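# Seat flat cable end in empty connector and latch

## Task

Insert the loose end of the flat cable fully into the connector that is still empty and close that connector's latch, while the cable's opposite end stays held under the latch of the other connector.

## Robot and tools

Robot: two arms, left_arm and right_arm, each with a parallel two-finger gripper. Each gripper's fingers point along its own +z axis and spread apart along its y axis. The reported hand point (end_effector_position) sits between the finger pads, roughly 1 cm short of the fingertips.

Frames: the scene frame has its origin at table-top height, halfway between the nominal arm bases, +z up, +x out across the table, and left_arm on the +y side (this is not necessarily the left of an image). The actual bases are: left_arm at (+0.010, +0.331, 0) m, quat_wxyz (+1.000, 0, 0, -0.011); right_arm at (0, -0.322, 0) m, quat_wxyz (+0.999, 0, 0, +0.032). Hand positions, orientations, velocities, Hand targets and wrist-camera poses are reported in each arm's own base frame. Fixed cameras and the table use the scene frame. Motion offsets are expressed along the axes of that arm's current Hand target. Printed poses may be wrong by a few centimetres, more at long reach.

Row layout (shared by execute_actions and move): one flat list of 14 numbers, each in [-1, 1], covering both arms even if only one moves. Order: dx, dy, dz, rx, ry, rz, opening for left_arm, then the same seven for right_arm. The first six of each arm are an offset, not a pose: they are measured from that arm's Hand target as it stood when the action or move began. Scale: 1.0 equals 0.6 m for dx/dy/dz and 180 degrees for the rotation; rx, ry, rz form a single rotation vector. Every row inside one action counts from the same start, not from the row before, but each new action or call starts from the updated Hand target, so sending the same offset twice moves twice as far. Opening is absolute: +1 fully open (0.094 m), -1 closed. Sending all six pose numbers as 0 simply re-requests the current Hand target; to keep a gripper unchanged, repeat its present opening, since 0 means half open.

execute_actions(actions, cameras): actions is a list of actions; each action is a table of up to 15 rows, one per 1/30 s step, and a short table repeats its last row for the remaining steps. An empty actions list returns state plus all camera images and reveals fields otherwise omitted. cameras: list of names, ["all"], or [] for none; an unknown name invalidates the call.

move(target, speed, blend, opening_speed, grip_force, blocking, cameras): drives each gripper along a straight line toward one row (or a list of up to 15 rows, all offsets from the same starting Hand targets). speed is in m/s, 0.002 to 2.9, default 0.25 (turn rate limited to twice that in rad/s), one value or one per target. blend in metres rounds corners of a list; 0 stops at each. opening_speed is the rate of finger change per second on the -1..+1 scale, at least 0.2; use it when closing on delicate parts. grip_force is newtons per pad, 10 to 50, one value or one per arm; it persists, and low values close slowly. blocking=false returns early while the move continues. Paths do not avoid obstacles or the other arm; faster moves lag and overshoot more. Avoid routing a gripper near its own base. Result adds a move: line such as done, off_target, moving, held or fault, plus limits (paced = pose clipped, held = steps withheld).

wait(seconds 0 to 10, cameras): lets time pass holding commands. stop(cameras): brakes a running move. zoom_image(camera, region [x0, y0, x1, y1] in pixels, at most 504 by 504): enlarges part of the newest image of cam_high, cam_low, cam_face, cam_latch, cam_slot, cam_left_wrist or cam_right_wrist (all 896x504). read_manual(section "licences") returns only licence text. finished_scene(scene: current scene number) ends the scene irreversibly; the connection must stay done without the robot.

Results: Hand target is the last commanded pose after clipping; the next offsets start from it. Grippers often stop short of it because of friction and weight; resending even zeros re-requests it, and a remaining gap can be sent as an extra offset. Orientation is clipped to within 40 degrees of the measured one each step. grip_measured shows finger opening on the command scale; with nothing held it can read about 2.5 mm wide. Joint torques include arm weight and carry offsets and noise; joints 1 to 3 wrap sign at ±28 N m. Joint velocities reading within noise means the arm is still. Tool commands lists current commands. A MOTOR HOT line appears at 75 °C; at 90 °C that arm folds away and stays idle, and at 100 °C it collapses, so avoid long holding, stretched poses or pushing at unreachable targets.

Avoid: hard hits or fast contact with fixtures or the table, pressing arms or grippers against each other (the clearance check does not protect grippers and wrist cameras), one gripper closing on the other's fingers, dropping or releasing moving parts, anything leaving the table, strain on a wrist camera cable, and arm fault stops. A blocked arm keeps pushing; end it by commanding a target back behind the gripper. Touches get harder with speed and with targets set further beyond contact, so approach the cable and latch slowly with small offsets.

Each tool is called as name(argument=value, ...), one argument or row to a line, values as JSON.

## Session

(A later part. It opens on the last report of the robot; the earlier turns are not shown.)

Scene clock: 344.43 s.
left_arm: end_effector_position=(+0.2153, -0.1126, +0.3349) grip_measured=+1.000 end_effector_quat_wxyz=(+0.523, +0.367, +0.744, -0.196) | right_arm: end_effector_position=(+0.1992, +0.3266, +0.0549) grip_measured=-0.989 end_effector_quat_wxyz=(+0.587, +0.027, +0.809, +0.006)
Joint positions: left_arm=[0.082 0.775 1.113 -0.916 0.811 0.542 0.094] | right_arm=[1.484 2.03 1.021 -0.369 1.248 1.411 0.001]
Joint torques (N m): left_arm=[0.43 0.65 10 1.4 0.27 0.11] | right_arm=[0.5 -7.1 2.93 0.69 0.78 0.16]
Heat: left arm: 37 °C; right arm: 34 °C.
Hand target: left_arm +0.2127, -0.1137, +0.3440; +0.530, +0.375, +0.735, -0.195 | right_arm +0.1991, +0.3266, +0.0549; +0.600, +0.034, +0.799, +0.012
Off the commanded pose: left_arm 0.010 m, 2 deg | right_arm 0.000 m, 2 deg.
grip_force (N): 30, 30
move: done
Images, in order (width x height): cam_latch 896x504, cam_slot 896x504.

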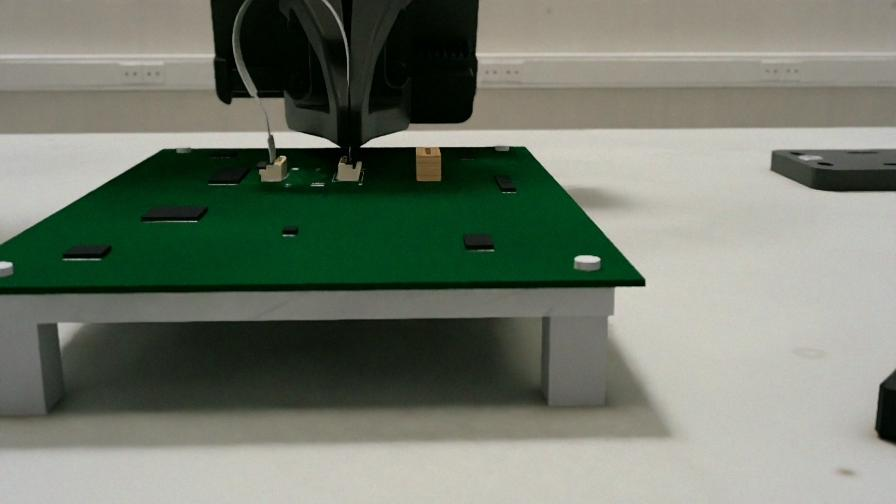

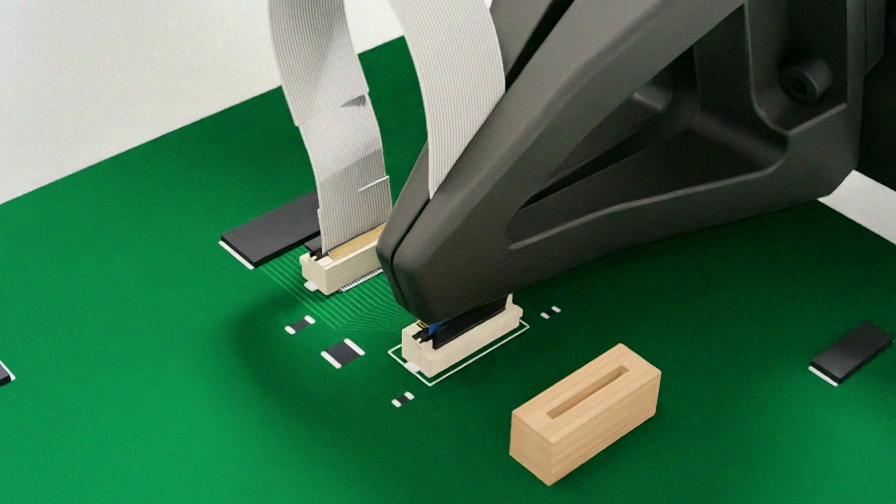

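move(
  target=[
    [0,0,0,0,0,0,1,-0.03193,0.002,-0.0093,0,0,0,-1],
    [0,0,0,0,0,0,1,-0.04223,0.01755,0.00517,0,0,0,-1],
    [0,0,0,0,0,0,1,-0.00962,0.00011,-0.00277,0,0,0,-1],
    [0,0,0,0,0,0,1,-0.00003,-0.00048,0.00002,0,0,0,-1],
  ],
  blend=[0.004,0,0.003,0],
  speed=0.04,
  cameras=["cam_latch","cam_slot"],
)

zoom_image(
  camera="cam_latch",
  region=[336, 144, 364, 170],
)

zoom_image(
  camera="cam_slot",
  region=[395, 310, 455, 355],
)

Scene clock: 348.50 s.
left_arm: end_effector_position=(+0.2153, -0.1126, +0.3349) grip_measured=+1.000 end_effector_quat_wxyz=(+0.523, +0.367, +0.744, -0.196) | right_arm: end_effector_position=(+0.1992, +0.3267, +0.0547) grip_measured=-0.989 end_effector_quat_wxyz=(+0.587, +0.027, +0.809, +0.006)
Joint positions: left_arm=[0.082 0.775 1.113 -0.916 0.811 0.542 0.094] | right_arm=[1.484 2.03 1.021 -0.367 1.248 1.411 0.001]
Joint torques (N m): left_arm=[0.59 0.53 9.92 1.4 0.28 0.12] | right_arm=[0.51 -7.15 2.85 0.69 0.79 0.17]
Heat: left arm: 37 °C; right arm: 34 °C.
Hand target: left_arm +0.2127, -0.1137, +0.3440; +0.530, +0.375, +0.735, -0.195 | right_arm +0.1990, +0.3264, +0.0550; +0.600, +0.034, +0.799, +0.012
Off the commanded pose: left_arm 0.010 m, 2 deg | right_arm 0.000 m, 2 deg.
grip_force (N): 30, 30
move: done
Images, in order (width x height): cam_latch 896x504, cam_slot 896x504.

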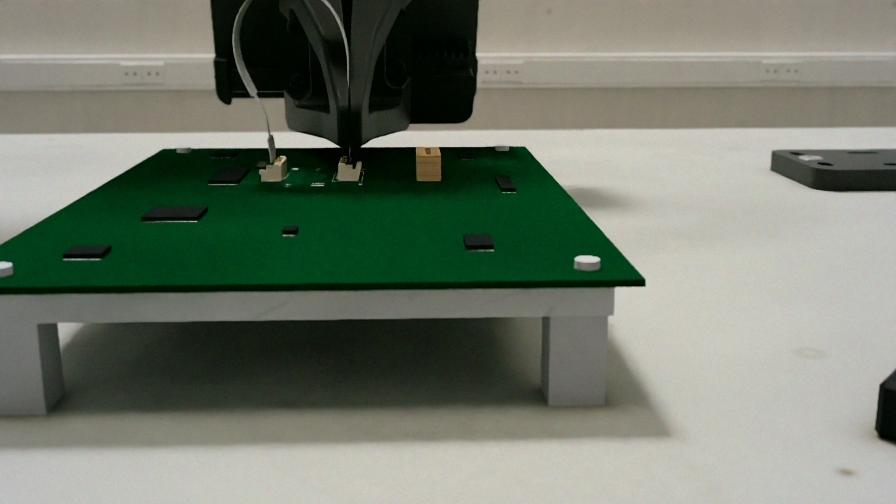

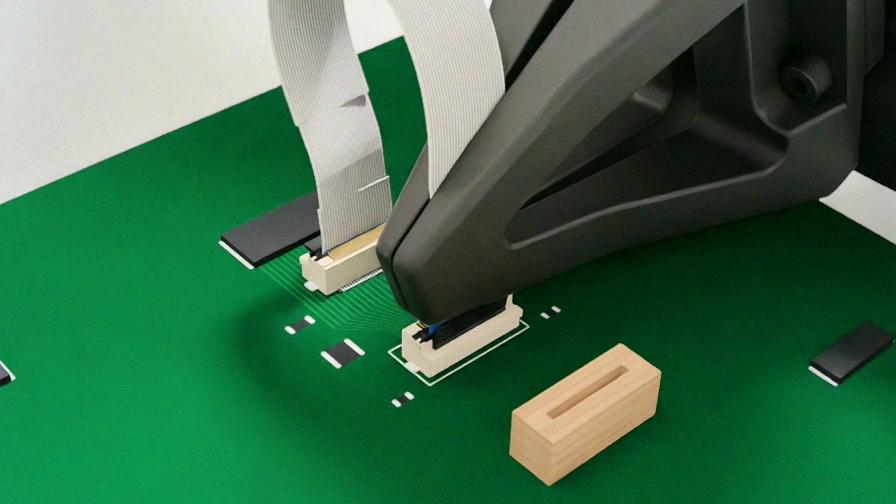

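Scaled by 18.000 from the camera's 896x504 image, which has a finer 1280x720 frame.

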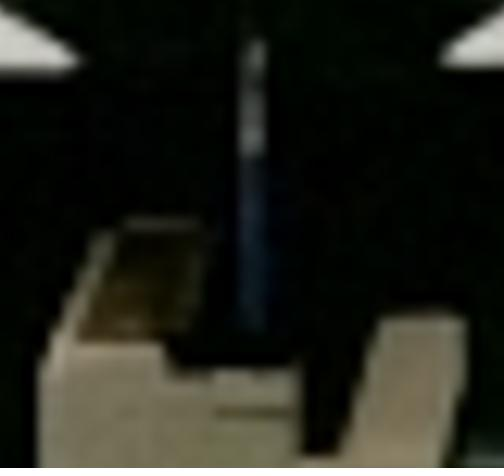

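Scaled by 8.400 from the camera's 896x504 image, which has a finer 1280x720 frame.

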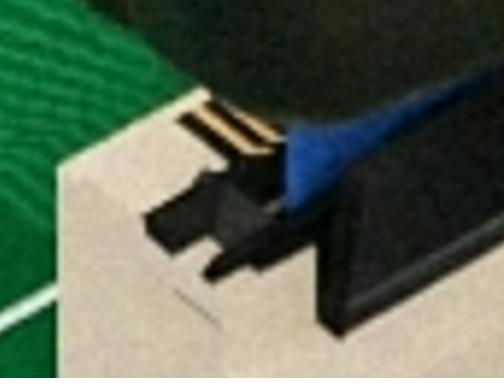

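move(
  target=[0,0,0,0,0,0,1,0.0055,-0.00168,0.00166,0,0,0,-1],
  speed=0.02,
  cameras=["cam_latch","cam_slot"],
)

zoom_image(
  camera="cam_latch",
  region=[336, 144, 364, 170],
)

zoom_image(
  camera="cam_slot",
  region=[395, 310, 455, 355],
)

Scene clock: 350.93 s.
left_arm: end_effector_position=(+0.2153, -0.1126, +0.3349) grip_measured=+1.000 end_effector_quat_wxyz=(+0.523, +0.367, +0.744, -0.196) | right_arm: end_effector_position=(+0.1993, +0.3265, +0.0544) grip_measured=-0.989 end_effector_quat_wxyz=(+0.591, +0.030, +0.806, +0.009)
Joint positions: left_arm=[0.082 0.775 1.113 -0.916 0.811 0.542 0.094] | right_arm=[1.485 2.034 1.015 -0.352 1.257 1.413 0.001]
Joint torques (N m): left_arm=[0.68 0.65 9.81 1.39 0.29 0.08] | right_arm=[0.38 -6.83 2.73 0.68 0.7 0.14]
Heat: left arm: 37 °C; right arm: 34 °C.
Hand target: left_arm +0.2127, -0.1137, +0.3440; +0.530, +0.375, +0.735, -0.195 | right_arm +0.1991, +0.3255, +0.0514; +0.600, +0.034, +0.799, +0.012
Off the commanded pose: left_arm 0.010 m, 2 deg | right_arm 0.003 m, 2 deg.
grip_force (N): 30, 30
move: done
Images, in order (width x height): cam_latch 896x504, cam_slot 896x504.

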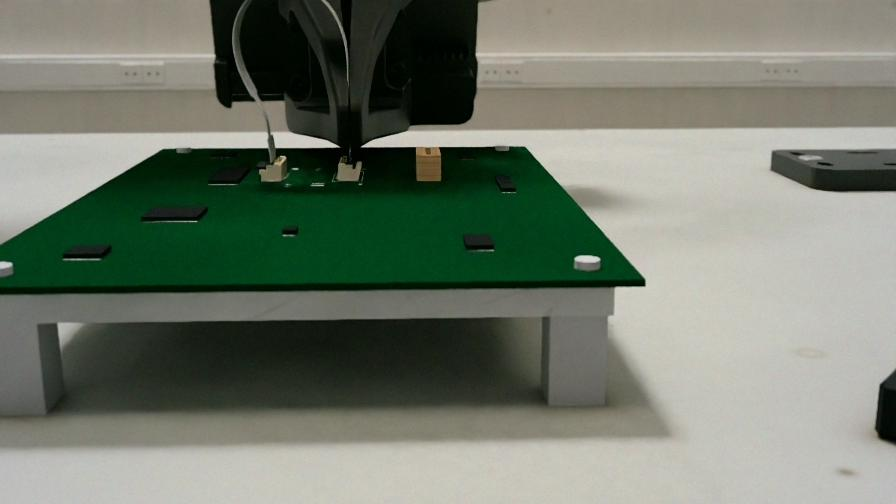

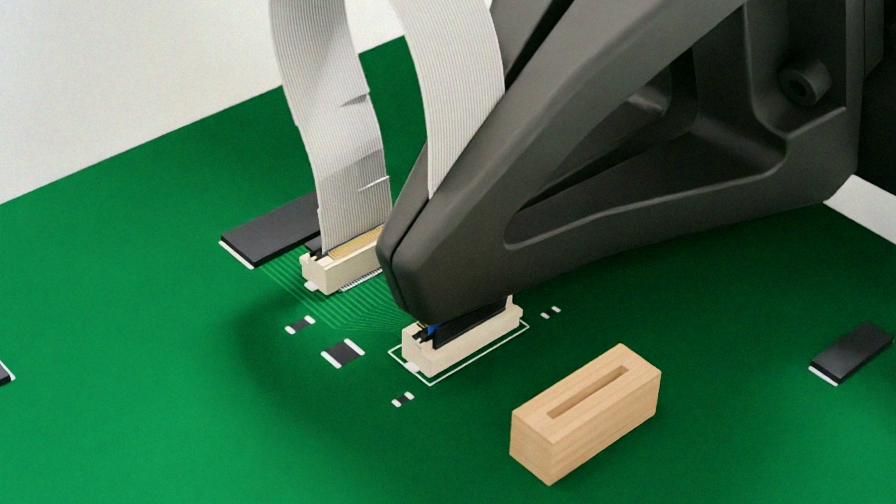

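Scaled by 18.000 from the camera's 896x504 image, which has a finer 1280x720 frame.

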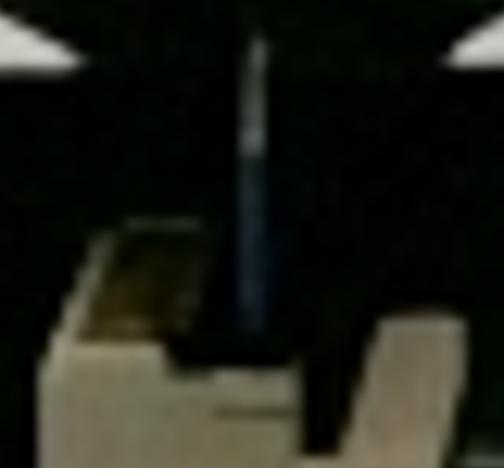

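Scaled by 8.400 from the camera's 896x504 image, which has a finer 1280x720 frame.

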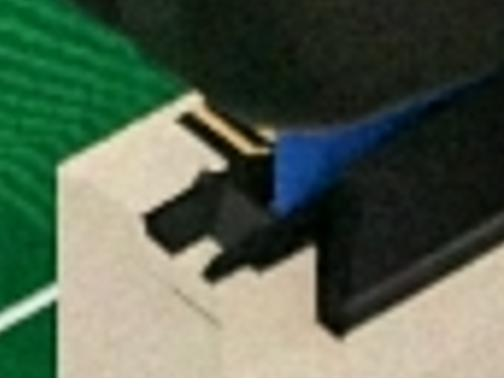

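move(
  target=[
    [0,0,0,0,0,0,1,-0.03513,0.0022,-0.01023,0,0,0,-1],
    [0,0,0,0,0,0,1,-0.04768,0.02006,0.00328,0,0,0,-1],
    [0,0,0,0,0,0,1,-0.01517,0.00262,-0.00466,0,0,0,-1],
    [0,0,0,0,0,0,1,-0.00559,0.00202,-0.00187,0,0,0,-1],
  ],
  blend=[0.004,0,0.003,0],
  speed=0.04,
  cameras=["cam_latch","cam_slot"],
)

zoom_image(
  camera="cam_latch",
  region=[336, 144, 364, 170],
)

zoom_image(
  camera="cam_slot",
  region=[395, 310, 455, 355],
)

Scene clock: 359.10 s.
left_arm: end_effector_position=(+0.2153, -0.1126, +0.3349) grip_measured=+1.000 end_effector_quat_wxyz=(+0.523, +0.367, +0.744, -0.196) | right_arm: end_effector_position=(+0.1991, +0.3262, +0.0552) grip_measured=-0.989 end_effector_quat_wxyz=(+0.588, +0.027, +0.809, +0.006)
Joint positions: left_arm=[0.082 0.775 1.113 -0.916 0.811 0.542 0.094] | right_arm=[1.484 2.029 1.02 -0.369 1.25 1.411 0.001]
Joint torques (N m): left_arm=[0.73 0.61 9.94 1.41 0.24 0.12] | right_arm=[0.49 -7.04 3.02 0.7 0.76 0.17]
Heat: left arm: 37 °C; right arm: 34 °C.
Hand target: left_arm +0.2127, -0.1137, +0.3440; +0.530, +0.375, +0.735, -0.195 | right_arm +0.1990, +0.3265, +0.0550; +0.600, +0.034, +0.799, +0.012
Off the commanded pose: left_arm 0.010 m, 2 deg | right_arm 0.000 m, 2 deg.
grip_force (N): 30, 30
move: done
Images, in order (width x height): cam_latch 896x504, cam_slot 896x504.

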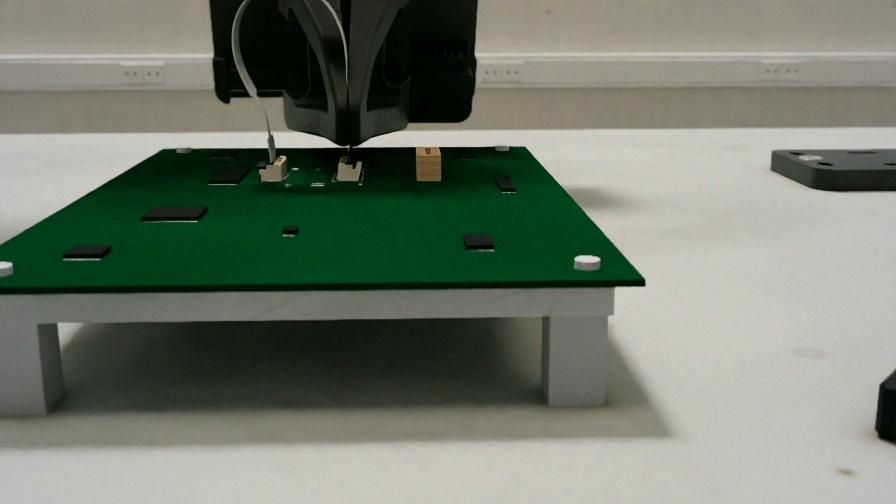

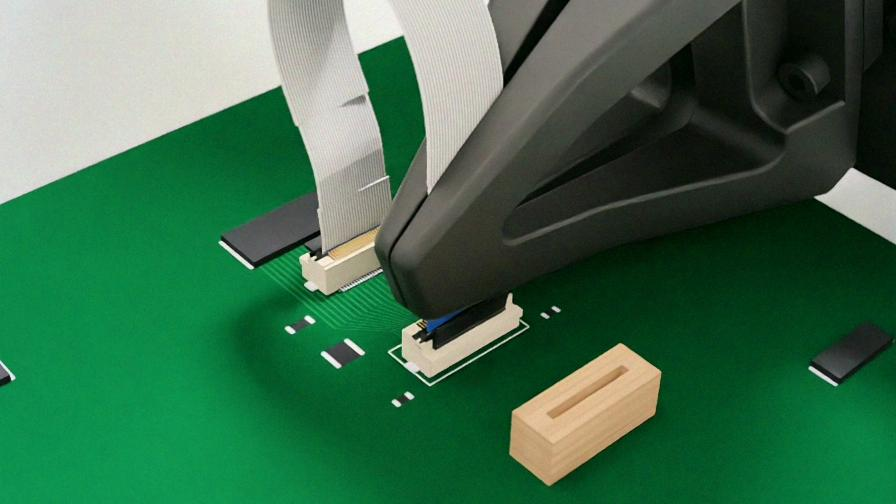

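Scaled by 18.000 from the camera's 896x504 image, which has a finer 1280x720 frame.

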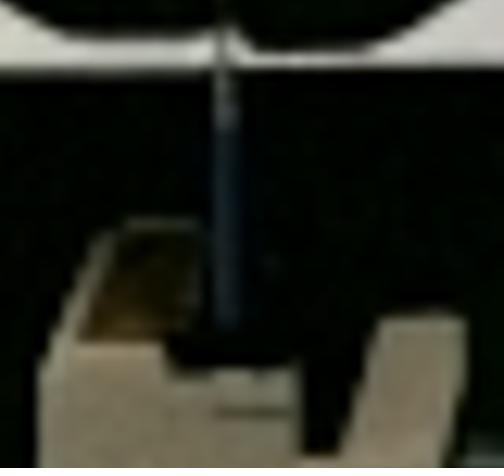

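Scaled by 8.400 from the camera's 896x504 image, which has a finer 1280x720 frame.

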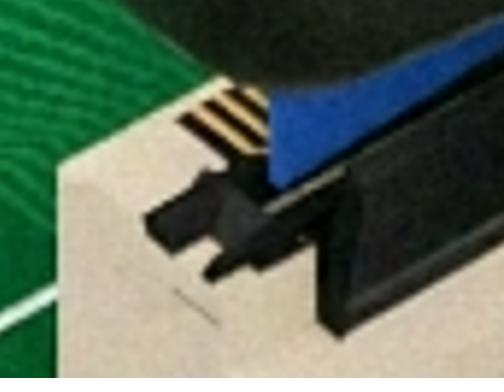

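move(
  target=[0,0,0,0,0,0,1,0,0,0,0,0,0.0046,-1],
  speed=0.02,
  cameras=["cam_latch","cam_slot"],
)

zoom_image(
  camera="cam_latch",
  region=[336, 144, 364, 170],
)

Scene clock: 361.73 s.
left_arm: end_effector_position=(+0.2153, -0.1126, +0.3349) grip_measured=+1.000 end_effector_quat_wxyz=(+0.523, +0.367, +0.744, -0.196) | right_arm: end_effector_position=(+0.1991, +0.3262, +0.0552) grip_measured=-0.989 end_effector_quat_wxyz=(+0.588, +0.033, +0.808, +0.010)
Joint positions: left_arm=[0.082 0.775 1.113 -0.916 0.811 0.542 0.094] | right_arm=[1.484 2.029 1.02 -0.369 1.25 1.426 0.001]
Joint torques (N m): left_arm=[0.57 0.58 9.95 1.38 0.28 0.12] | right_arm=[0.47 -7.02 3.04 0.69 0.76 0.15]
Heat: left arm: 37 °C; right arm: 34 °C.
Hand target: left_arm +0.2127, -0.1137, +0.3440; +0.530, +0.375, +0.735, -0.195 | right_arm +0.1990, +0.3265, +0.0550; +0.600, +0.040, +0.799, +0.016
Off the commanded pose: left_arm 0.010 m, 2 deg | right_arm 0.000 m, 2 deg.
grip_force (N): 30, 30
move: done
Images, in order (width x height): cam_latch 896x504, cam_slot 896x504.

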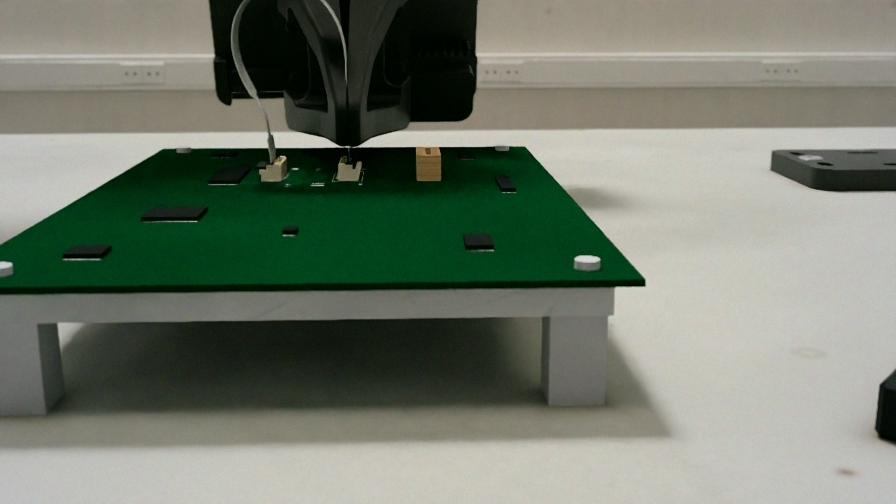

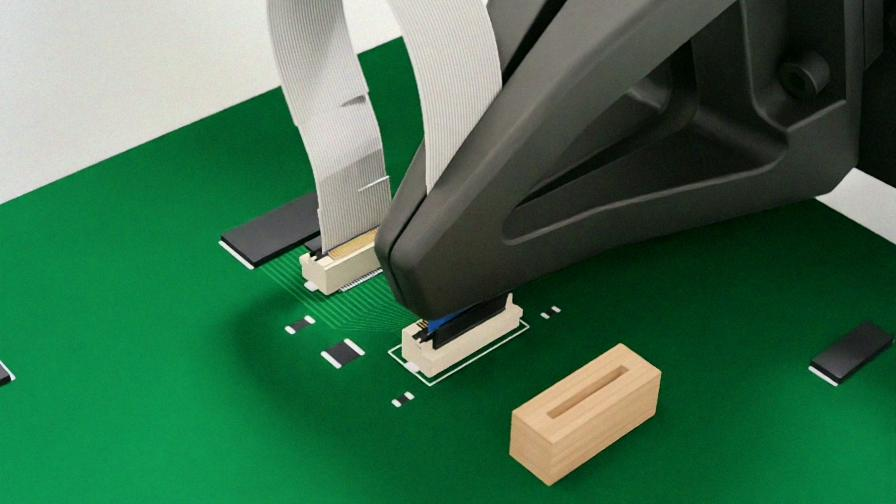

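Scaled by 18.000 from the camera's 896x504 image, which has a finer 1280x720 frame.

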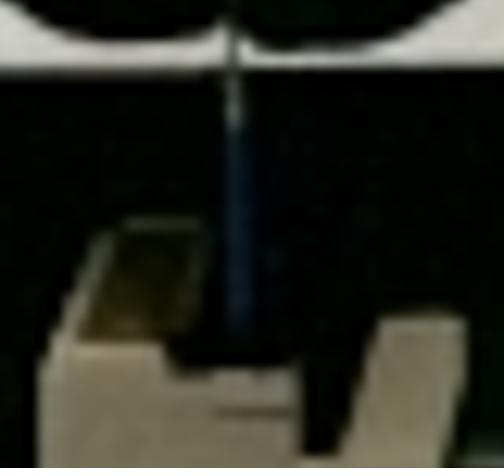

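move(
  target=[0,0,0,0,0,0,1,0.00551,-0.00143,0.00166,0,0,0,-1],
  speed=0.02,
  cameras=["cam_latch","cam_slot"],
)

zoom_image(
  camera="cam_latch",
  region=[336, 144, 364, 170],
)

zoom_image(
  camera="cam_slot",
  region=[395, 310, 455, 355],
)

Scene clock: 375.53 s.
left_arm: end_effector_position=(+0.2153, -0.1126, +0.3349) grip_measured=+1.000 end_effector_quat_wxyz=(+0.523, +0.367, +0.744, -0.196) | right_arm: end_effector_position=(+0.1993, +0.3269, +0.0545) grip_measured=-0.989 end_effector_quat_wxyz=(+0.590, +0.034, +0.807, +0.012)
Joint positions: left_arm=[0.082 0.775 1.113 -0.916 0.811 0.542 0.094] | right_arm=[1.485 2.035 1.02 -0.36 1.256 1.428 0.001]
Joint torques (N m): left_arm=[0.65 0.5 9.96 1.39 0.3 0.15] | right_arm=[0.39 -6.89 2.62 0.72 0.71 0.16]
Heat: left arm: 37 °C; right arm: 34 °C.
Hand target: left_arm +0.2127, -0.1137, +0.3440; +0.530, +0.375, +0.735, -0.195 | right_arm +0.1990, +0.3259, +0.0516; +0.600, +0.040, +0.799, +0.016
Off the commanded pose: left_arm 0.010 m, 2 deg | right_arm 0.003 m, 2 deg.
grip_force (N): 30, 30
move: done
Images, in order (width x height): cam_latch 896x504, cam_slot 896x504.

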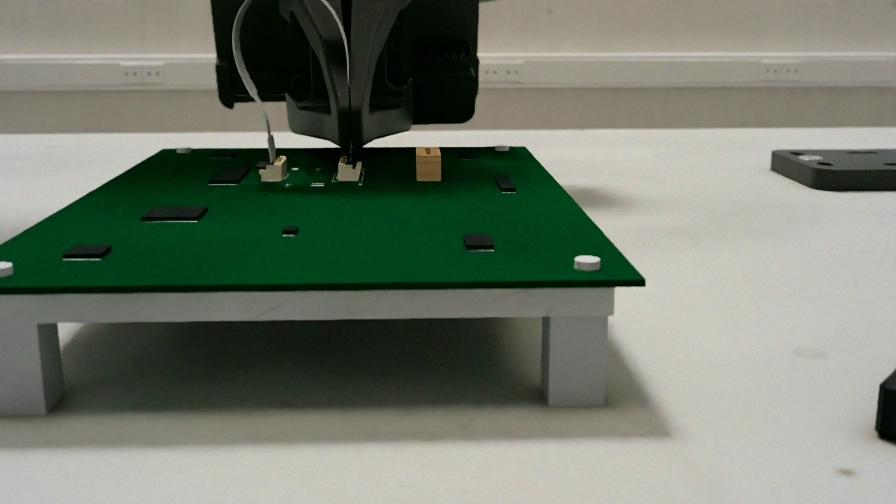

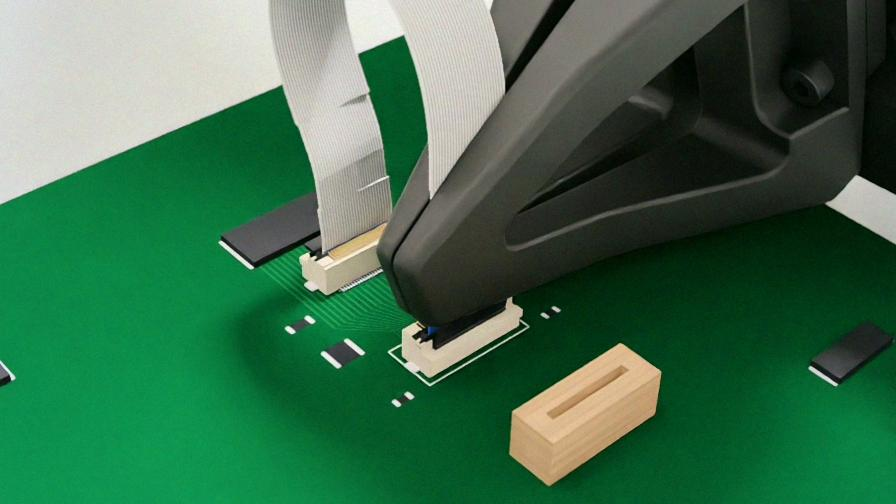

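Scaled by 18.000 from the camera's 896x504 image, which has a finer 1280x720 frame.

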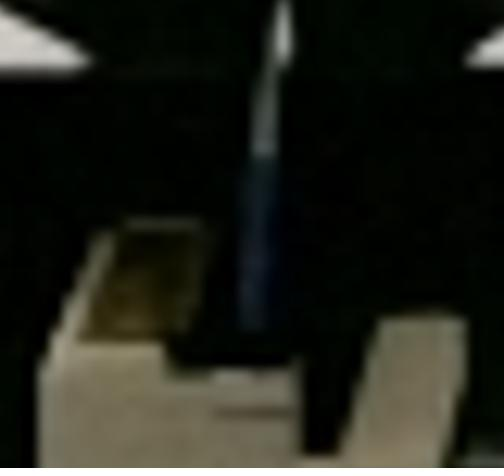

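Scaled by 8.400 from the camera's 896x504 image, which has a finer 1280x720 frame.

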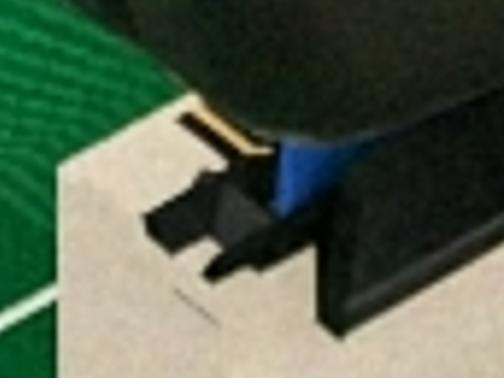

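zoom_image(
  camera="cam_slot",
  region=[406, 314, 442, 344],
)

zoom_image(
  camera="cam_slot",
  region=[314, 234, 350, 264],
)

Scaled by 14.000 from the camera's 896x504 image, which has a finer 1280x720 frame.

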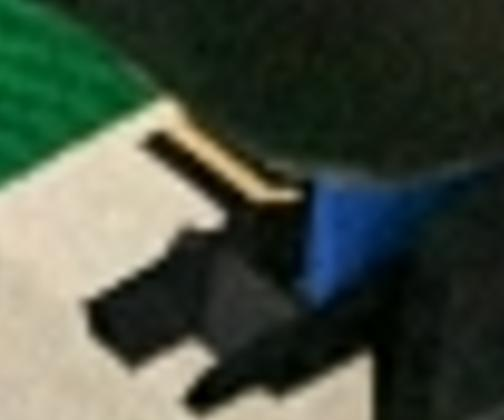

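Scaled by 14.000 from the camera's 896x504 image, which has a finer 1280x720 frame.

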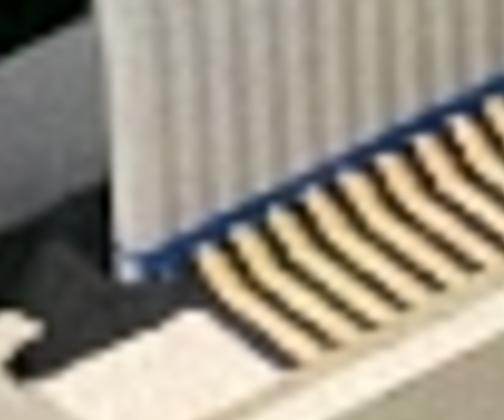

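move(
  target=[0,0,0,0,0,0,1,-0.00055,0.00009,0.00192,0,0,0,-1],
  speed=0.005,
  cameras=["cam_slot","cam_face"],
)

zoom_image(
  camera="cam_slot",
  region=[406, 314, 442, 344],
)

zoom_image(
  camera="cam_face",
  region=[488, 195, 558, 245],
)

Scene clock: 388.60 s.
left_arm: end_effector_position=(+0.2153, -0.1126, +0.3349) grip_measured=+1.000 end_effector_quat_wxyz=(+0.523, +0.367, +0.744, -0.196) | right_arm: end_effector_position=(+0.1994, +0.3269, +0.0544) grip_measured=-0.989 end_effector_quat_wxyz=(+0.591, +0.037, +0.806, +0.014)
Joint positions: left_arm=[0.082 0.775 1.113 -0.916 0.811 0.542 0.094] | right_arm=[1.485 2.035 1.016 -0.349 1.259 1.428 0.001]
Joint torques (N m): left_arm=[0.73 0.51 10.04 1.44 0.3 0.13] | right_arm=[0.1 -6.95 2.74 0.74 0.68 0.05]
Heat: left arm: 37 °C; right arm: 34 °C.
Hand target: left_arm +0.2127, -0.1137, +0.3440; +0.530, +0.375, +0.735, -0.195 | right_arm +0.2002, +0.3259, +0.0515; +0.600, +0.040, +0.799, +0.016
Off the commanded pose: left_arm 0.010 m, 2 deg | right_arm 0.003 m, 1 deg.
grip_force (N): 30, 30
move: done
Images, in order (width x height): cam_face 896x504, cam_slot 896x504.

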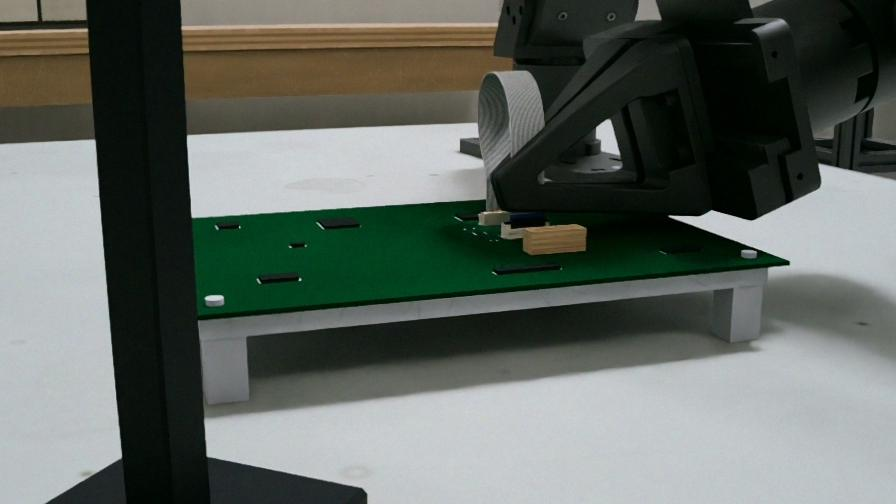

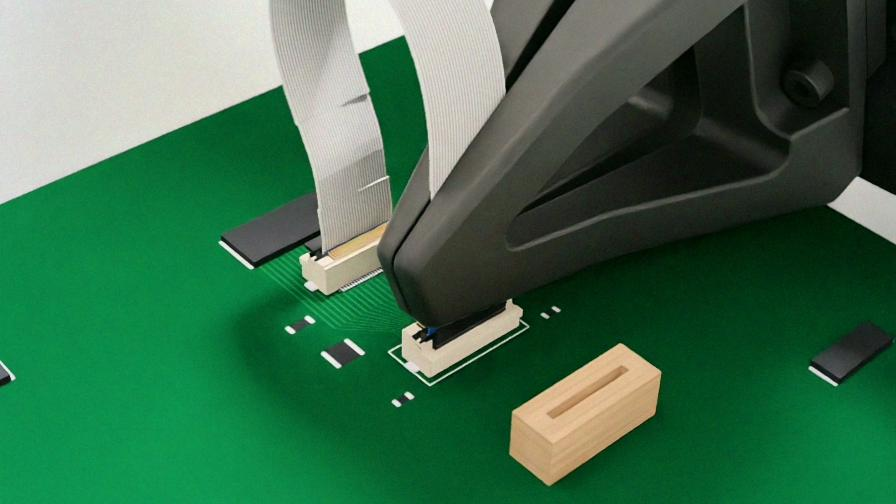

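Scaled by 14.000 from the camera's 896x504 image, which has a finer 1280x720 frame.

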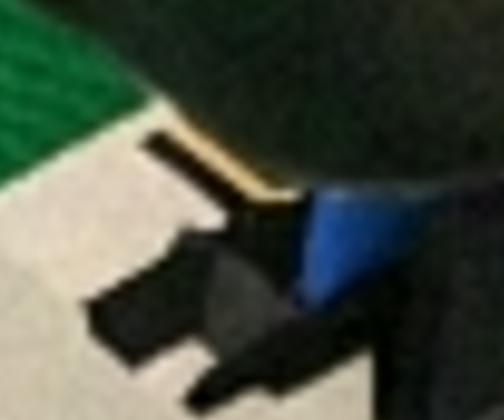

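Scaled by 7.200 from the camera's 896x504 image, which has a finer 1280x720 frame.

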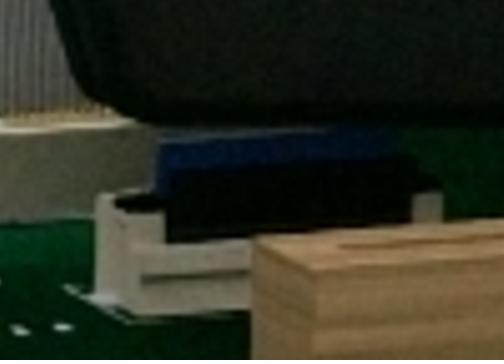

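move(
  target=[0,0,0,0,0,0,1,-0.00046,0.00007,0.0016,0,0,0,-1],
  speed=0.02,
  cameras=["cam_latch","cam_slot","cam_face"],
)

Scene clock: 398.83 s.
left_arm: end_effector_position=(+0.2153, -0.1126, +0.3349) grip_measured=+1.000 end_effector_quat_wxyz=(+0.523, +0.367, +0.744, -0.196) | right_arm: end_effector_position=(+0.1995, +0.3273, +0.0544) grip_measured=-0.989 end_effector_quat_wxyz=(+0.592, +0.035, +0.805, +0.014)
Joint positions: left_arm=[0.082 0.775 1.113 -0.916 0.811 0.542 0.094] | right_arm=[1.485 2.035 1.014 -0.341 1.26 1.419 0.001]
Joint torques (N m): left_arm=[0.59 0.65 9.95 1.38 0.28 0.12] | right_arm=[-0.14 -7.01 2.73 0.75 0.67 0.05]
Heat: left arm: 37 °C; right arm: 34 °C.
Hand target: left_arm +0.2127, -0.1137, +0.3440; +0.530, +0.375, +0.735, -0.195 | right_arm +0.2012, +0.3259, +0.0516; +0.600, +0.040, +0.799, +0.016
Off the commanded pose: left_arm 0.010 m, 2 deg | right_arm 0.004 m, 1 deg.
grip_force (N): 30, 30
move: done
Images, in order (width x height): cam_face 896x504, cam_latch 896x504, cam_slot 896x504.

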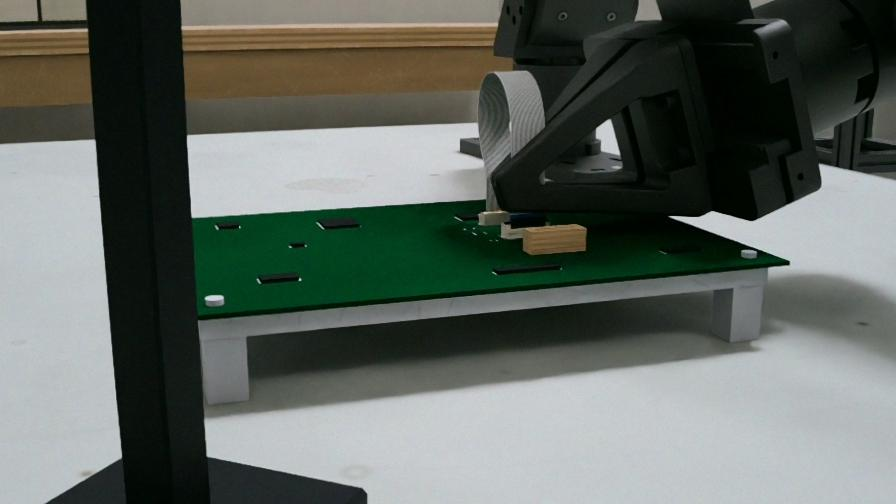

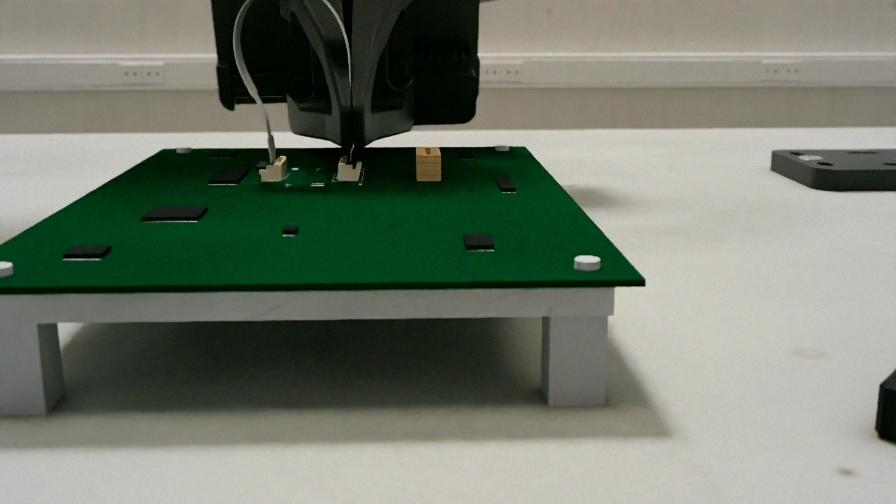

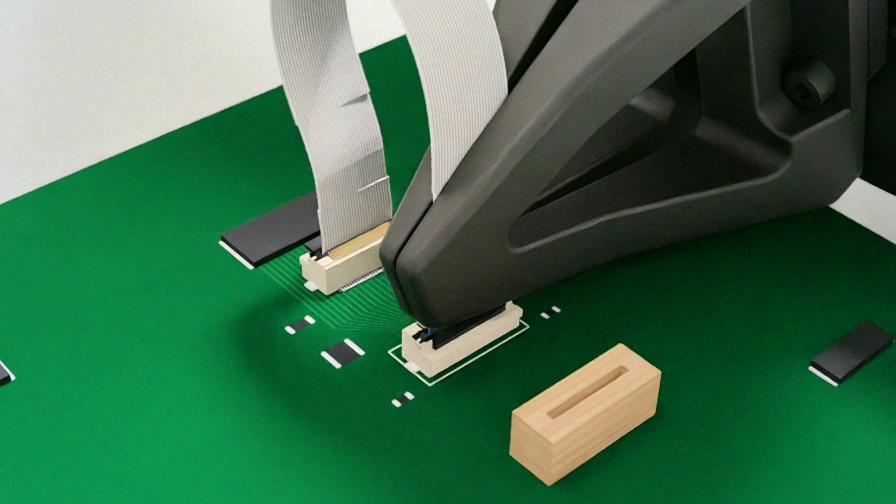

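zoom_image(
  camera="cam_latch",
  region=[336, 144, 364, 170],
)

zoom_image(
  camera="cam_slot",
  region=[406, 314, 442, 344],
)

zoom_image(
  camera="cam_face",
  region=[488, 195, 558, 245],
)

Scaled by 18.000 from the camera's 896x504 image, which has a finer 1280x720 frame.

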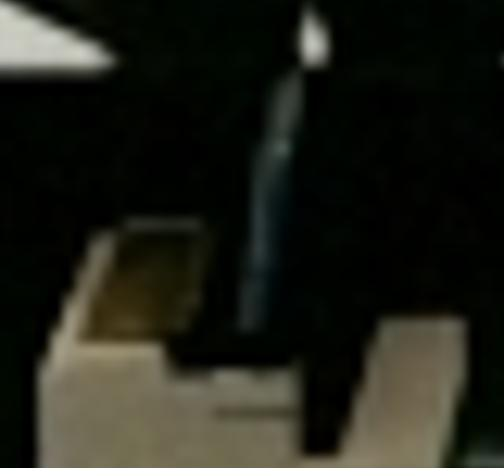

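Scaled by 14.000 from the camera's 896x504 image, which has a finer 1280x720 frame.

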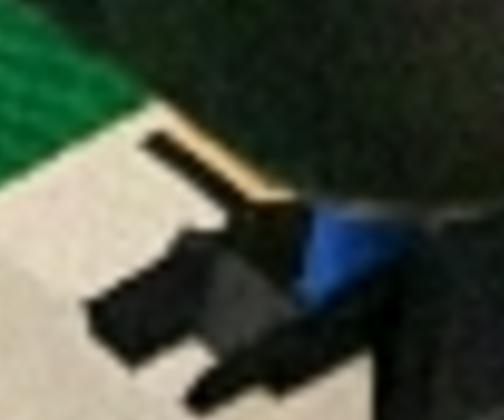

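Scaled by 7.200 from the camera's 896x504 image, which has a finer 1280x720 frame.

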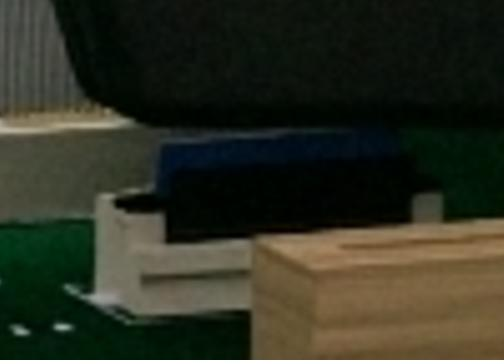

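move(
  target=[0,0,0,0,0,0,1,-0.00021,-0.00249,0.00005,0,0,0,-1],
  speed=0.02,
  cameras=["cam_latch"],
)

zoom_image(
  camera="cam_latch",
  region=[336, 144, 364, 170],
)

Scene clock: 412.73 s.
left_arm: end_effector_position=(+0.2153, -0.1126, +0.3349) grip_measured=+1.000 end_effector_quat_wxyz=(+0.523, +0.367, +0.744, -0.196) | right_arm: end_effector_position=(+0.1994, +0.3267, +0.0543) grip_measured=-0.989 end_effector_quat_wxyz=(+0.594, +0.035, +0.803, +0.015)
Joint positions: left_arm=[0.082 0.775 1.113 -0.916 0.811 0.542 0.094] | right_arm=[1.486 2.035 1.007 -0.328 1.266 1.416 0.001]
Joint torques (N m): left_arm=[0.53 0.66 10 1.39 0.26 0.1] | right_arm=[-0.31 -7.31 2.58 0.71 0.62 0.04]
Heat: left arm: 37 °C; right arm: 33 °C.
Hand target: left_arm +0.2127, -0.1137, +0.3440; +0.530, +0.375, +0.735, -0.195 | right_arm +0.2012, +0.3244, +0.0516; +0.600, +0.040, +0.799, +0.016
Off the commanded pose: left_arm 0.010 m, 2 deg | right_arm 0.004 m, 1 deg.
grip_force (N): 30, 30
move: done
Images, in order (width x height): cam_latch 896x504.

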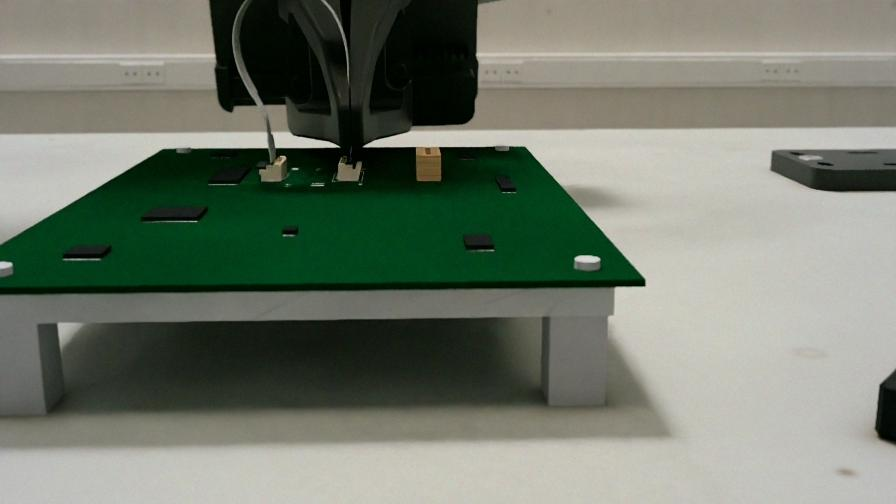

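Scaled by 18.000 from the camera's 896x504 image, which has a finer 1280x720 frame.

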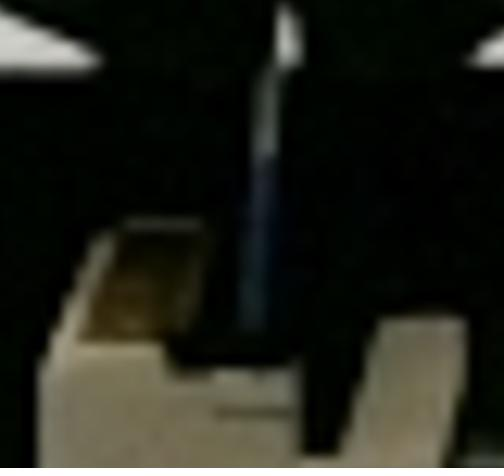

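move(
  target=[0,0,0,0,0,0,1,0.00471,-0.00088,0.00142,0,0,0,-1],
  speed=0.02,
  cameras=["cam_latch","cam_slot"],
)

zoom_image(
  camera="cam_latch",
  region=[336, 144, 364, 170],
)

zoom_image(
  camera="cam_slot",
  region=[406, 314, 442, 344],
)

Scene clock: 414.90 s.
left_arm: end_effector_position=(+0.2153, -0.1126, +0.3349) grip_measured=+1.000 end_effector_quat_wxyz=(+0.523, +0.367, +0.744, -0.196) | right_arm: end_effector_position=(+0.1994, +0.3268, +0.0542) grip_measured=-0.989 end_effector_quat_wxyz=(+0.595, +0.037, +0.802, +0.018)
Joint positions: left_arm=[0.082 0.775 1.113 -0.916 0.811 0.542 0.094] | right_arm=[1.486 2.035 1.003 -0.317 1.269 1.415 0.001]
Joint torques (N m): left_arm=[0.64 0.54 10.02 1.4 0.29 0.13] | right_arm=[-0.35 -6.79 2.59 0.73 0.6 0.05]
Heat: left arm: 37 °C; right arm: 33 °C.
Hand target: left_arm +0.2127, -0.1137, +0.3440; +0.530, +0.375, +0.735, -0.195 | right_arm +0.2012, +0.3241, +0.0486; +0.600, +0.040, +0.799, +0.016
Off the commanded pose: left_arm 0.010 m, 2 deg | right_arm 0.006 m, 1 deg.
grip_force (N): 30, 30
move: done
Images, in order (width x height): cam_latch 896x504, cam_slot 896x504.

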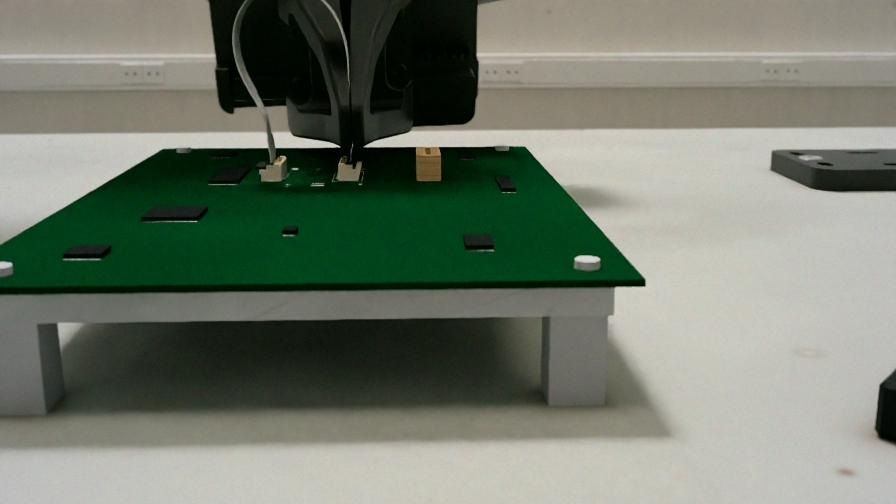

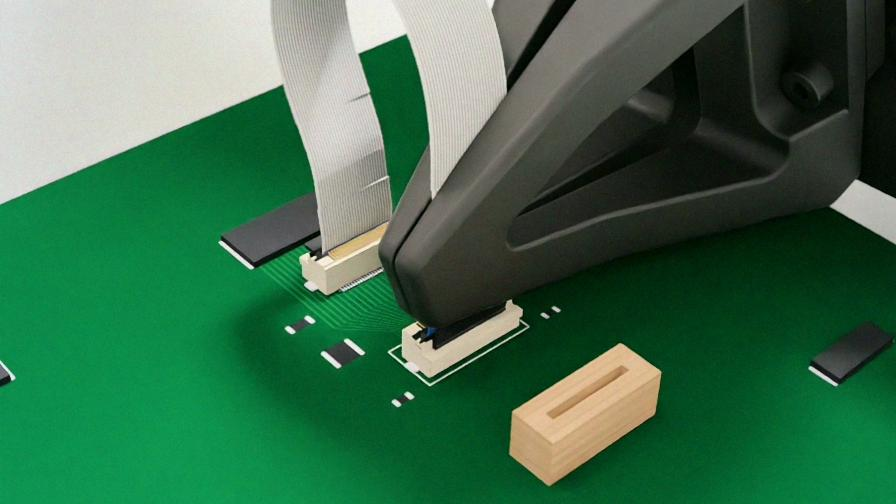

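Scaled by 18.000 from the camera's 896x504 image, which has a finer 1280x720 frame.

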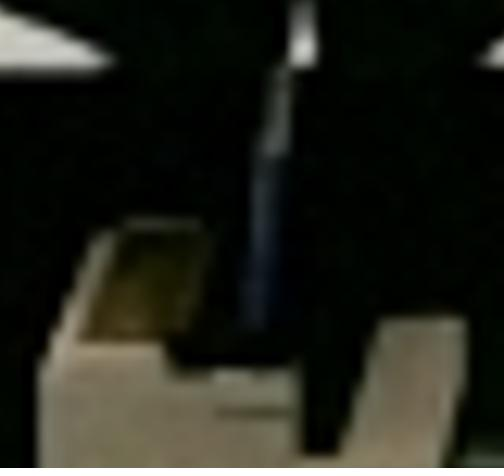

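Scaled by 14.000 from the camera's 896x504 image, which has a finer 1280x720 frame.

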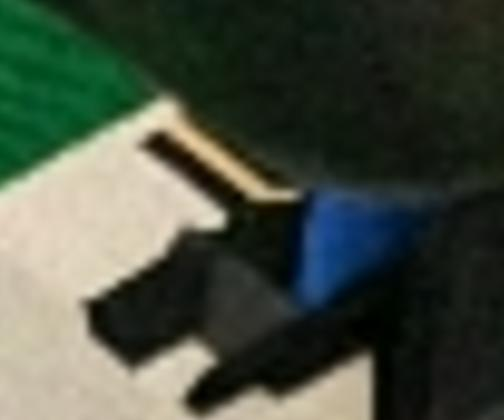

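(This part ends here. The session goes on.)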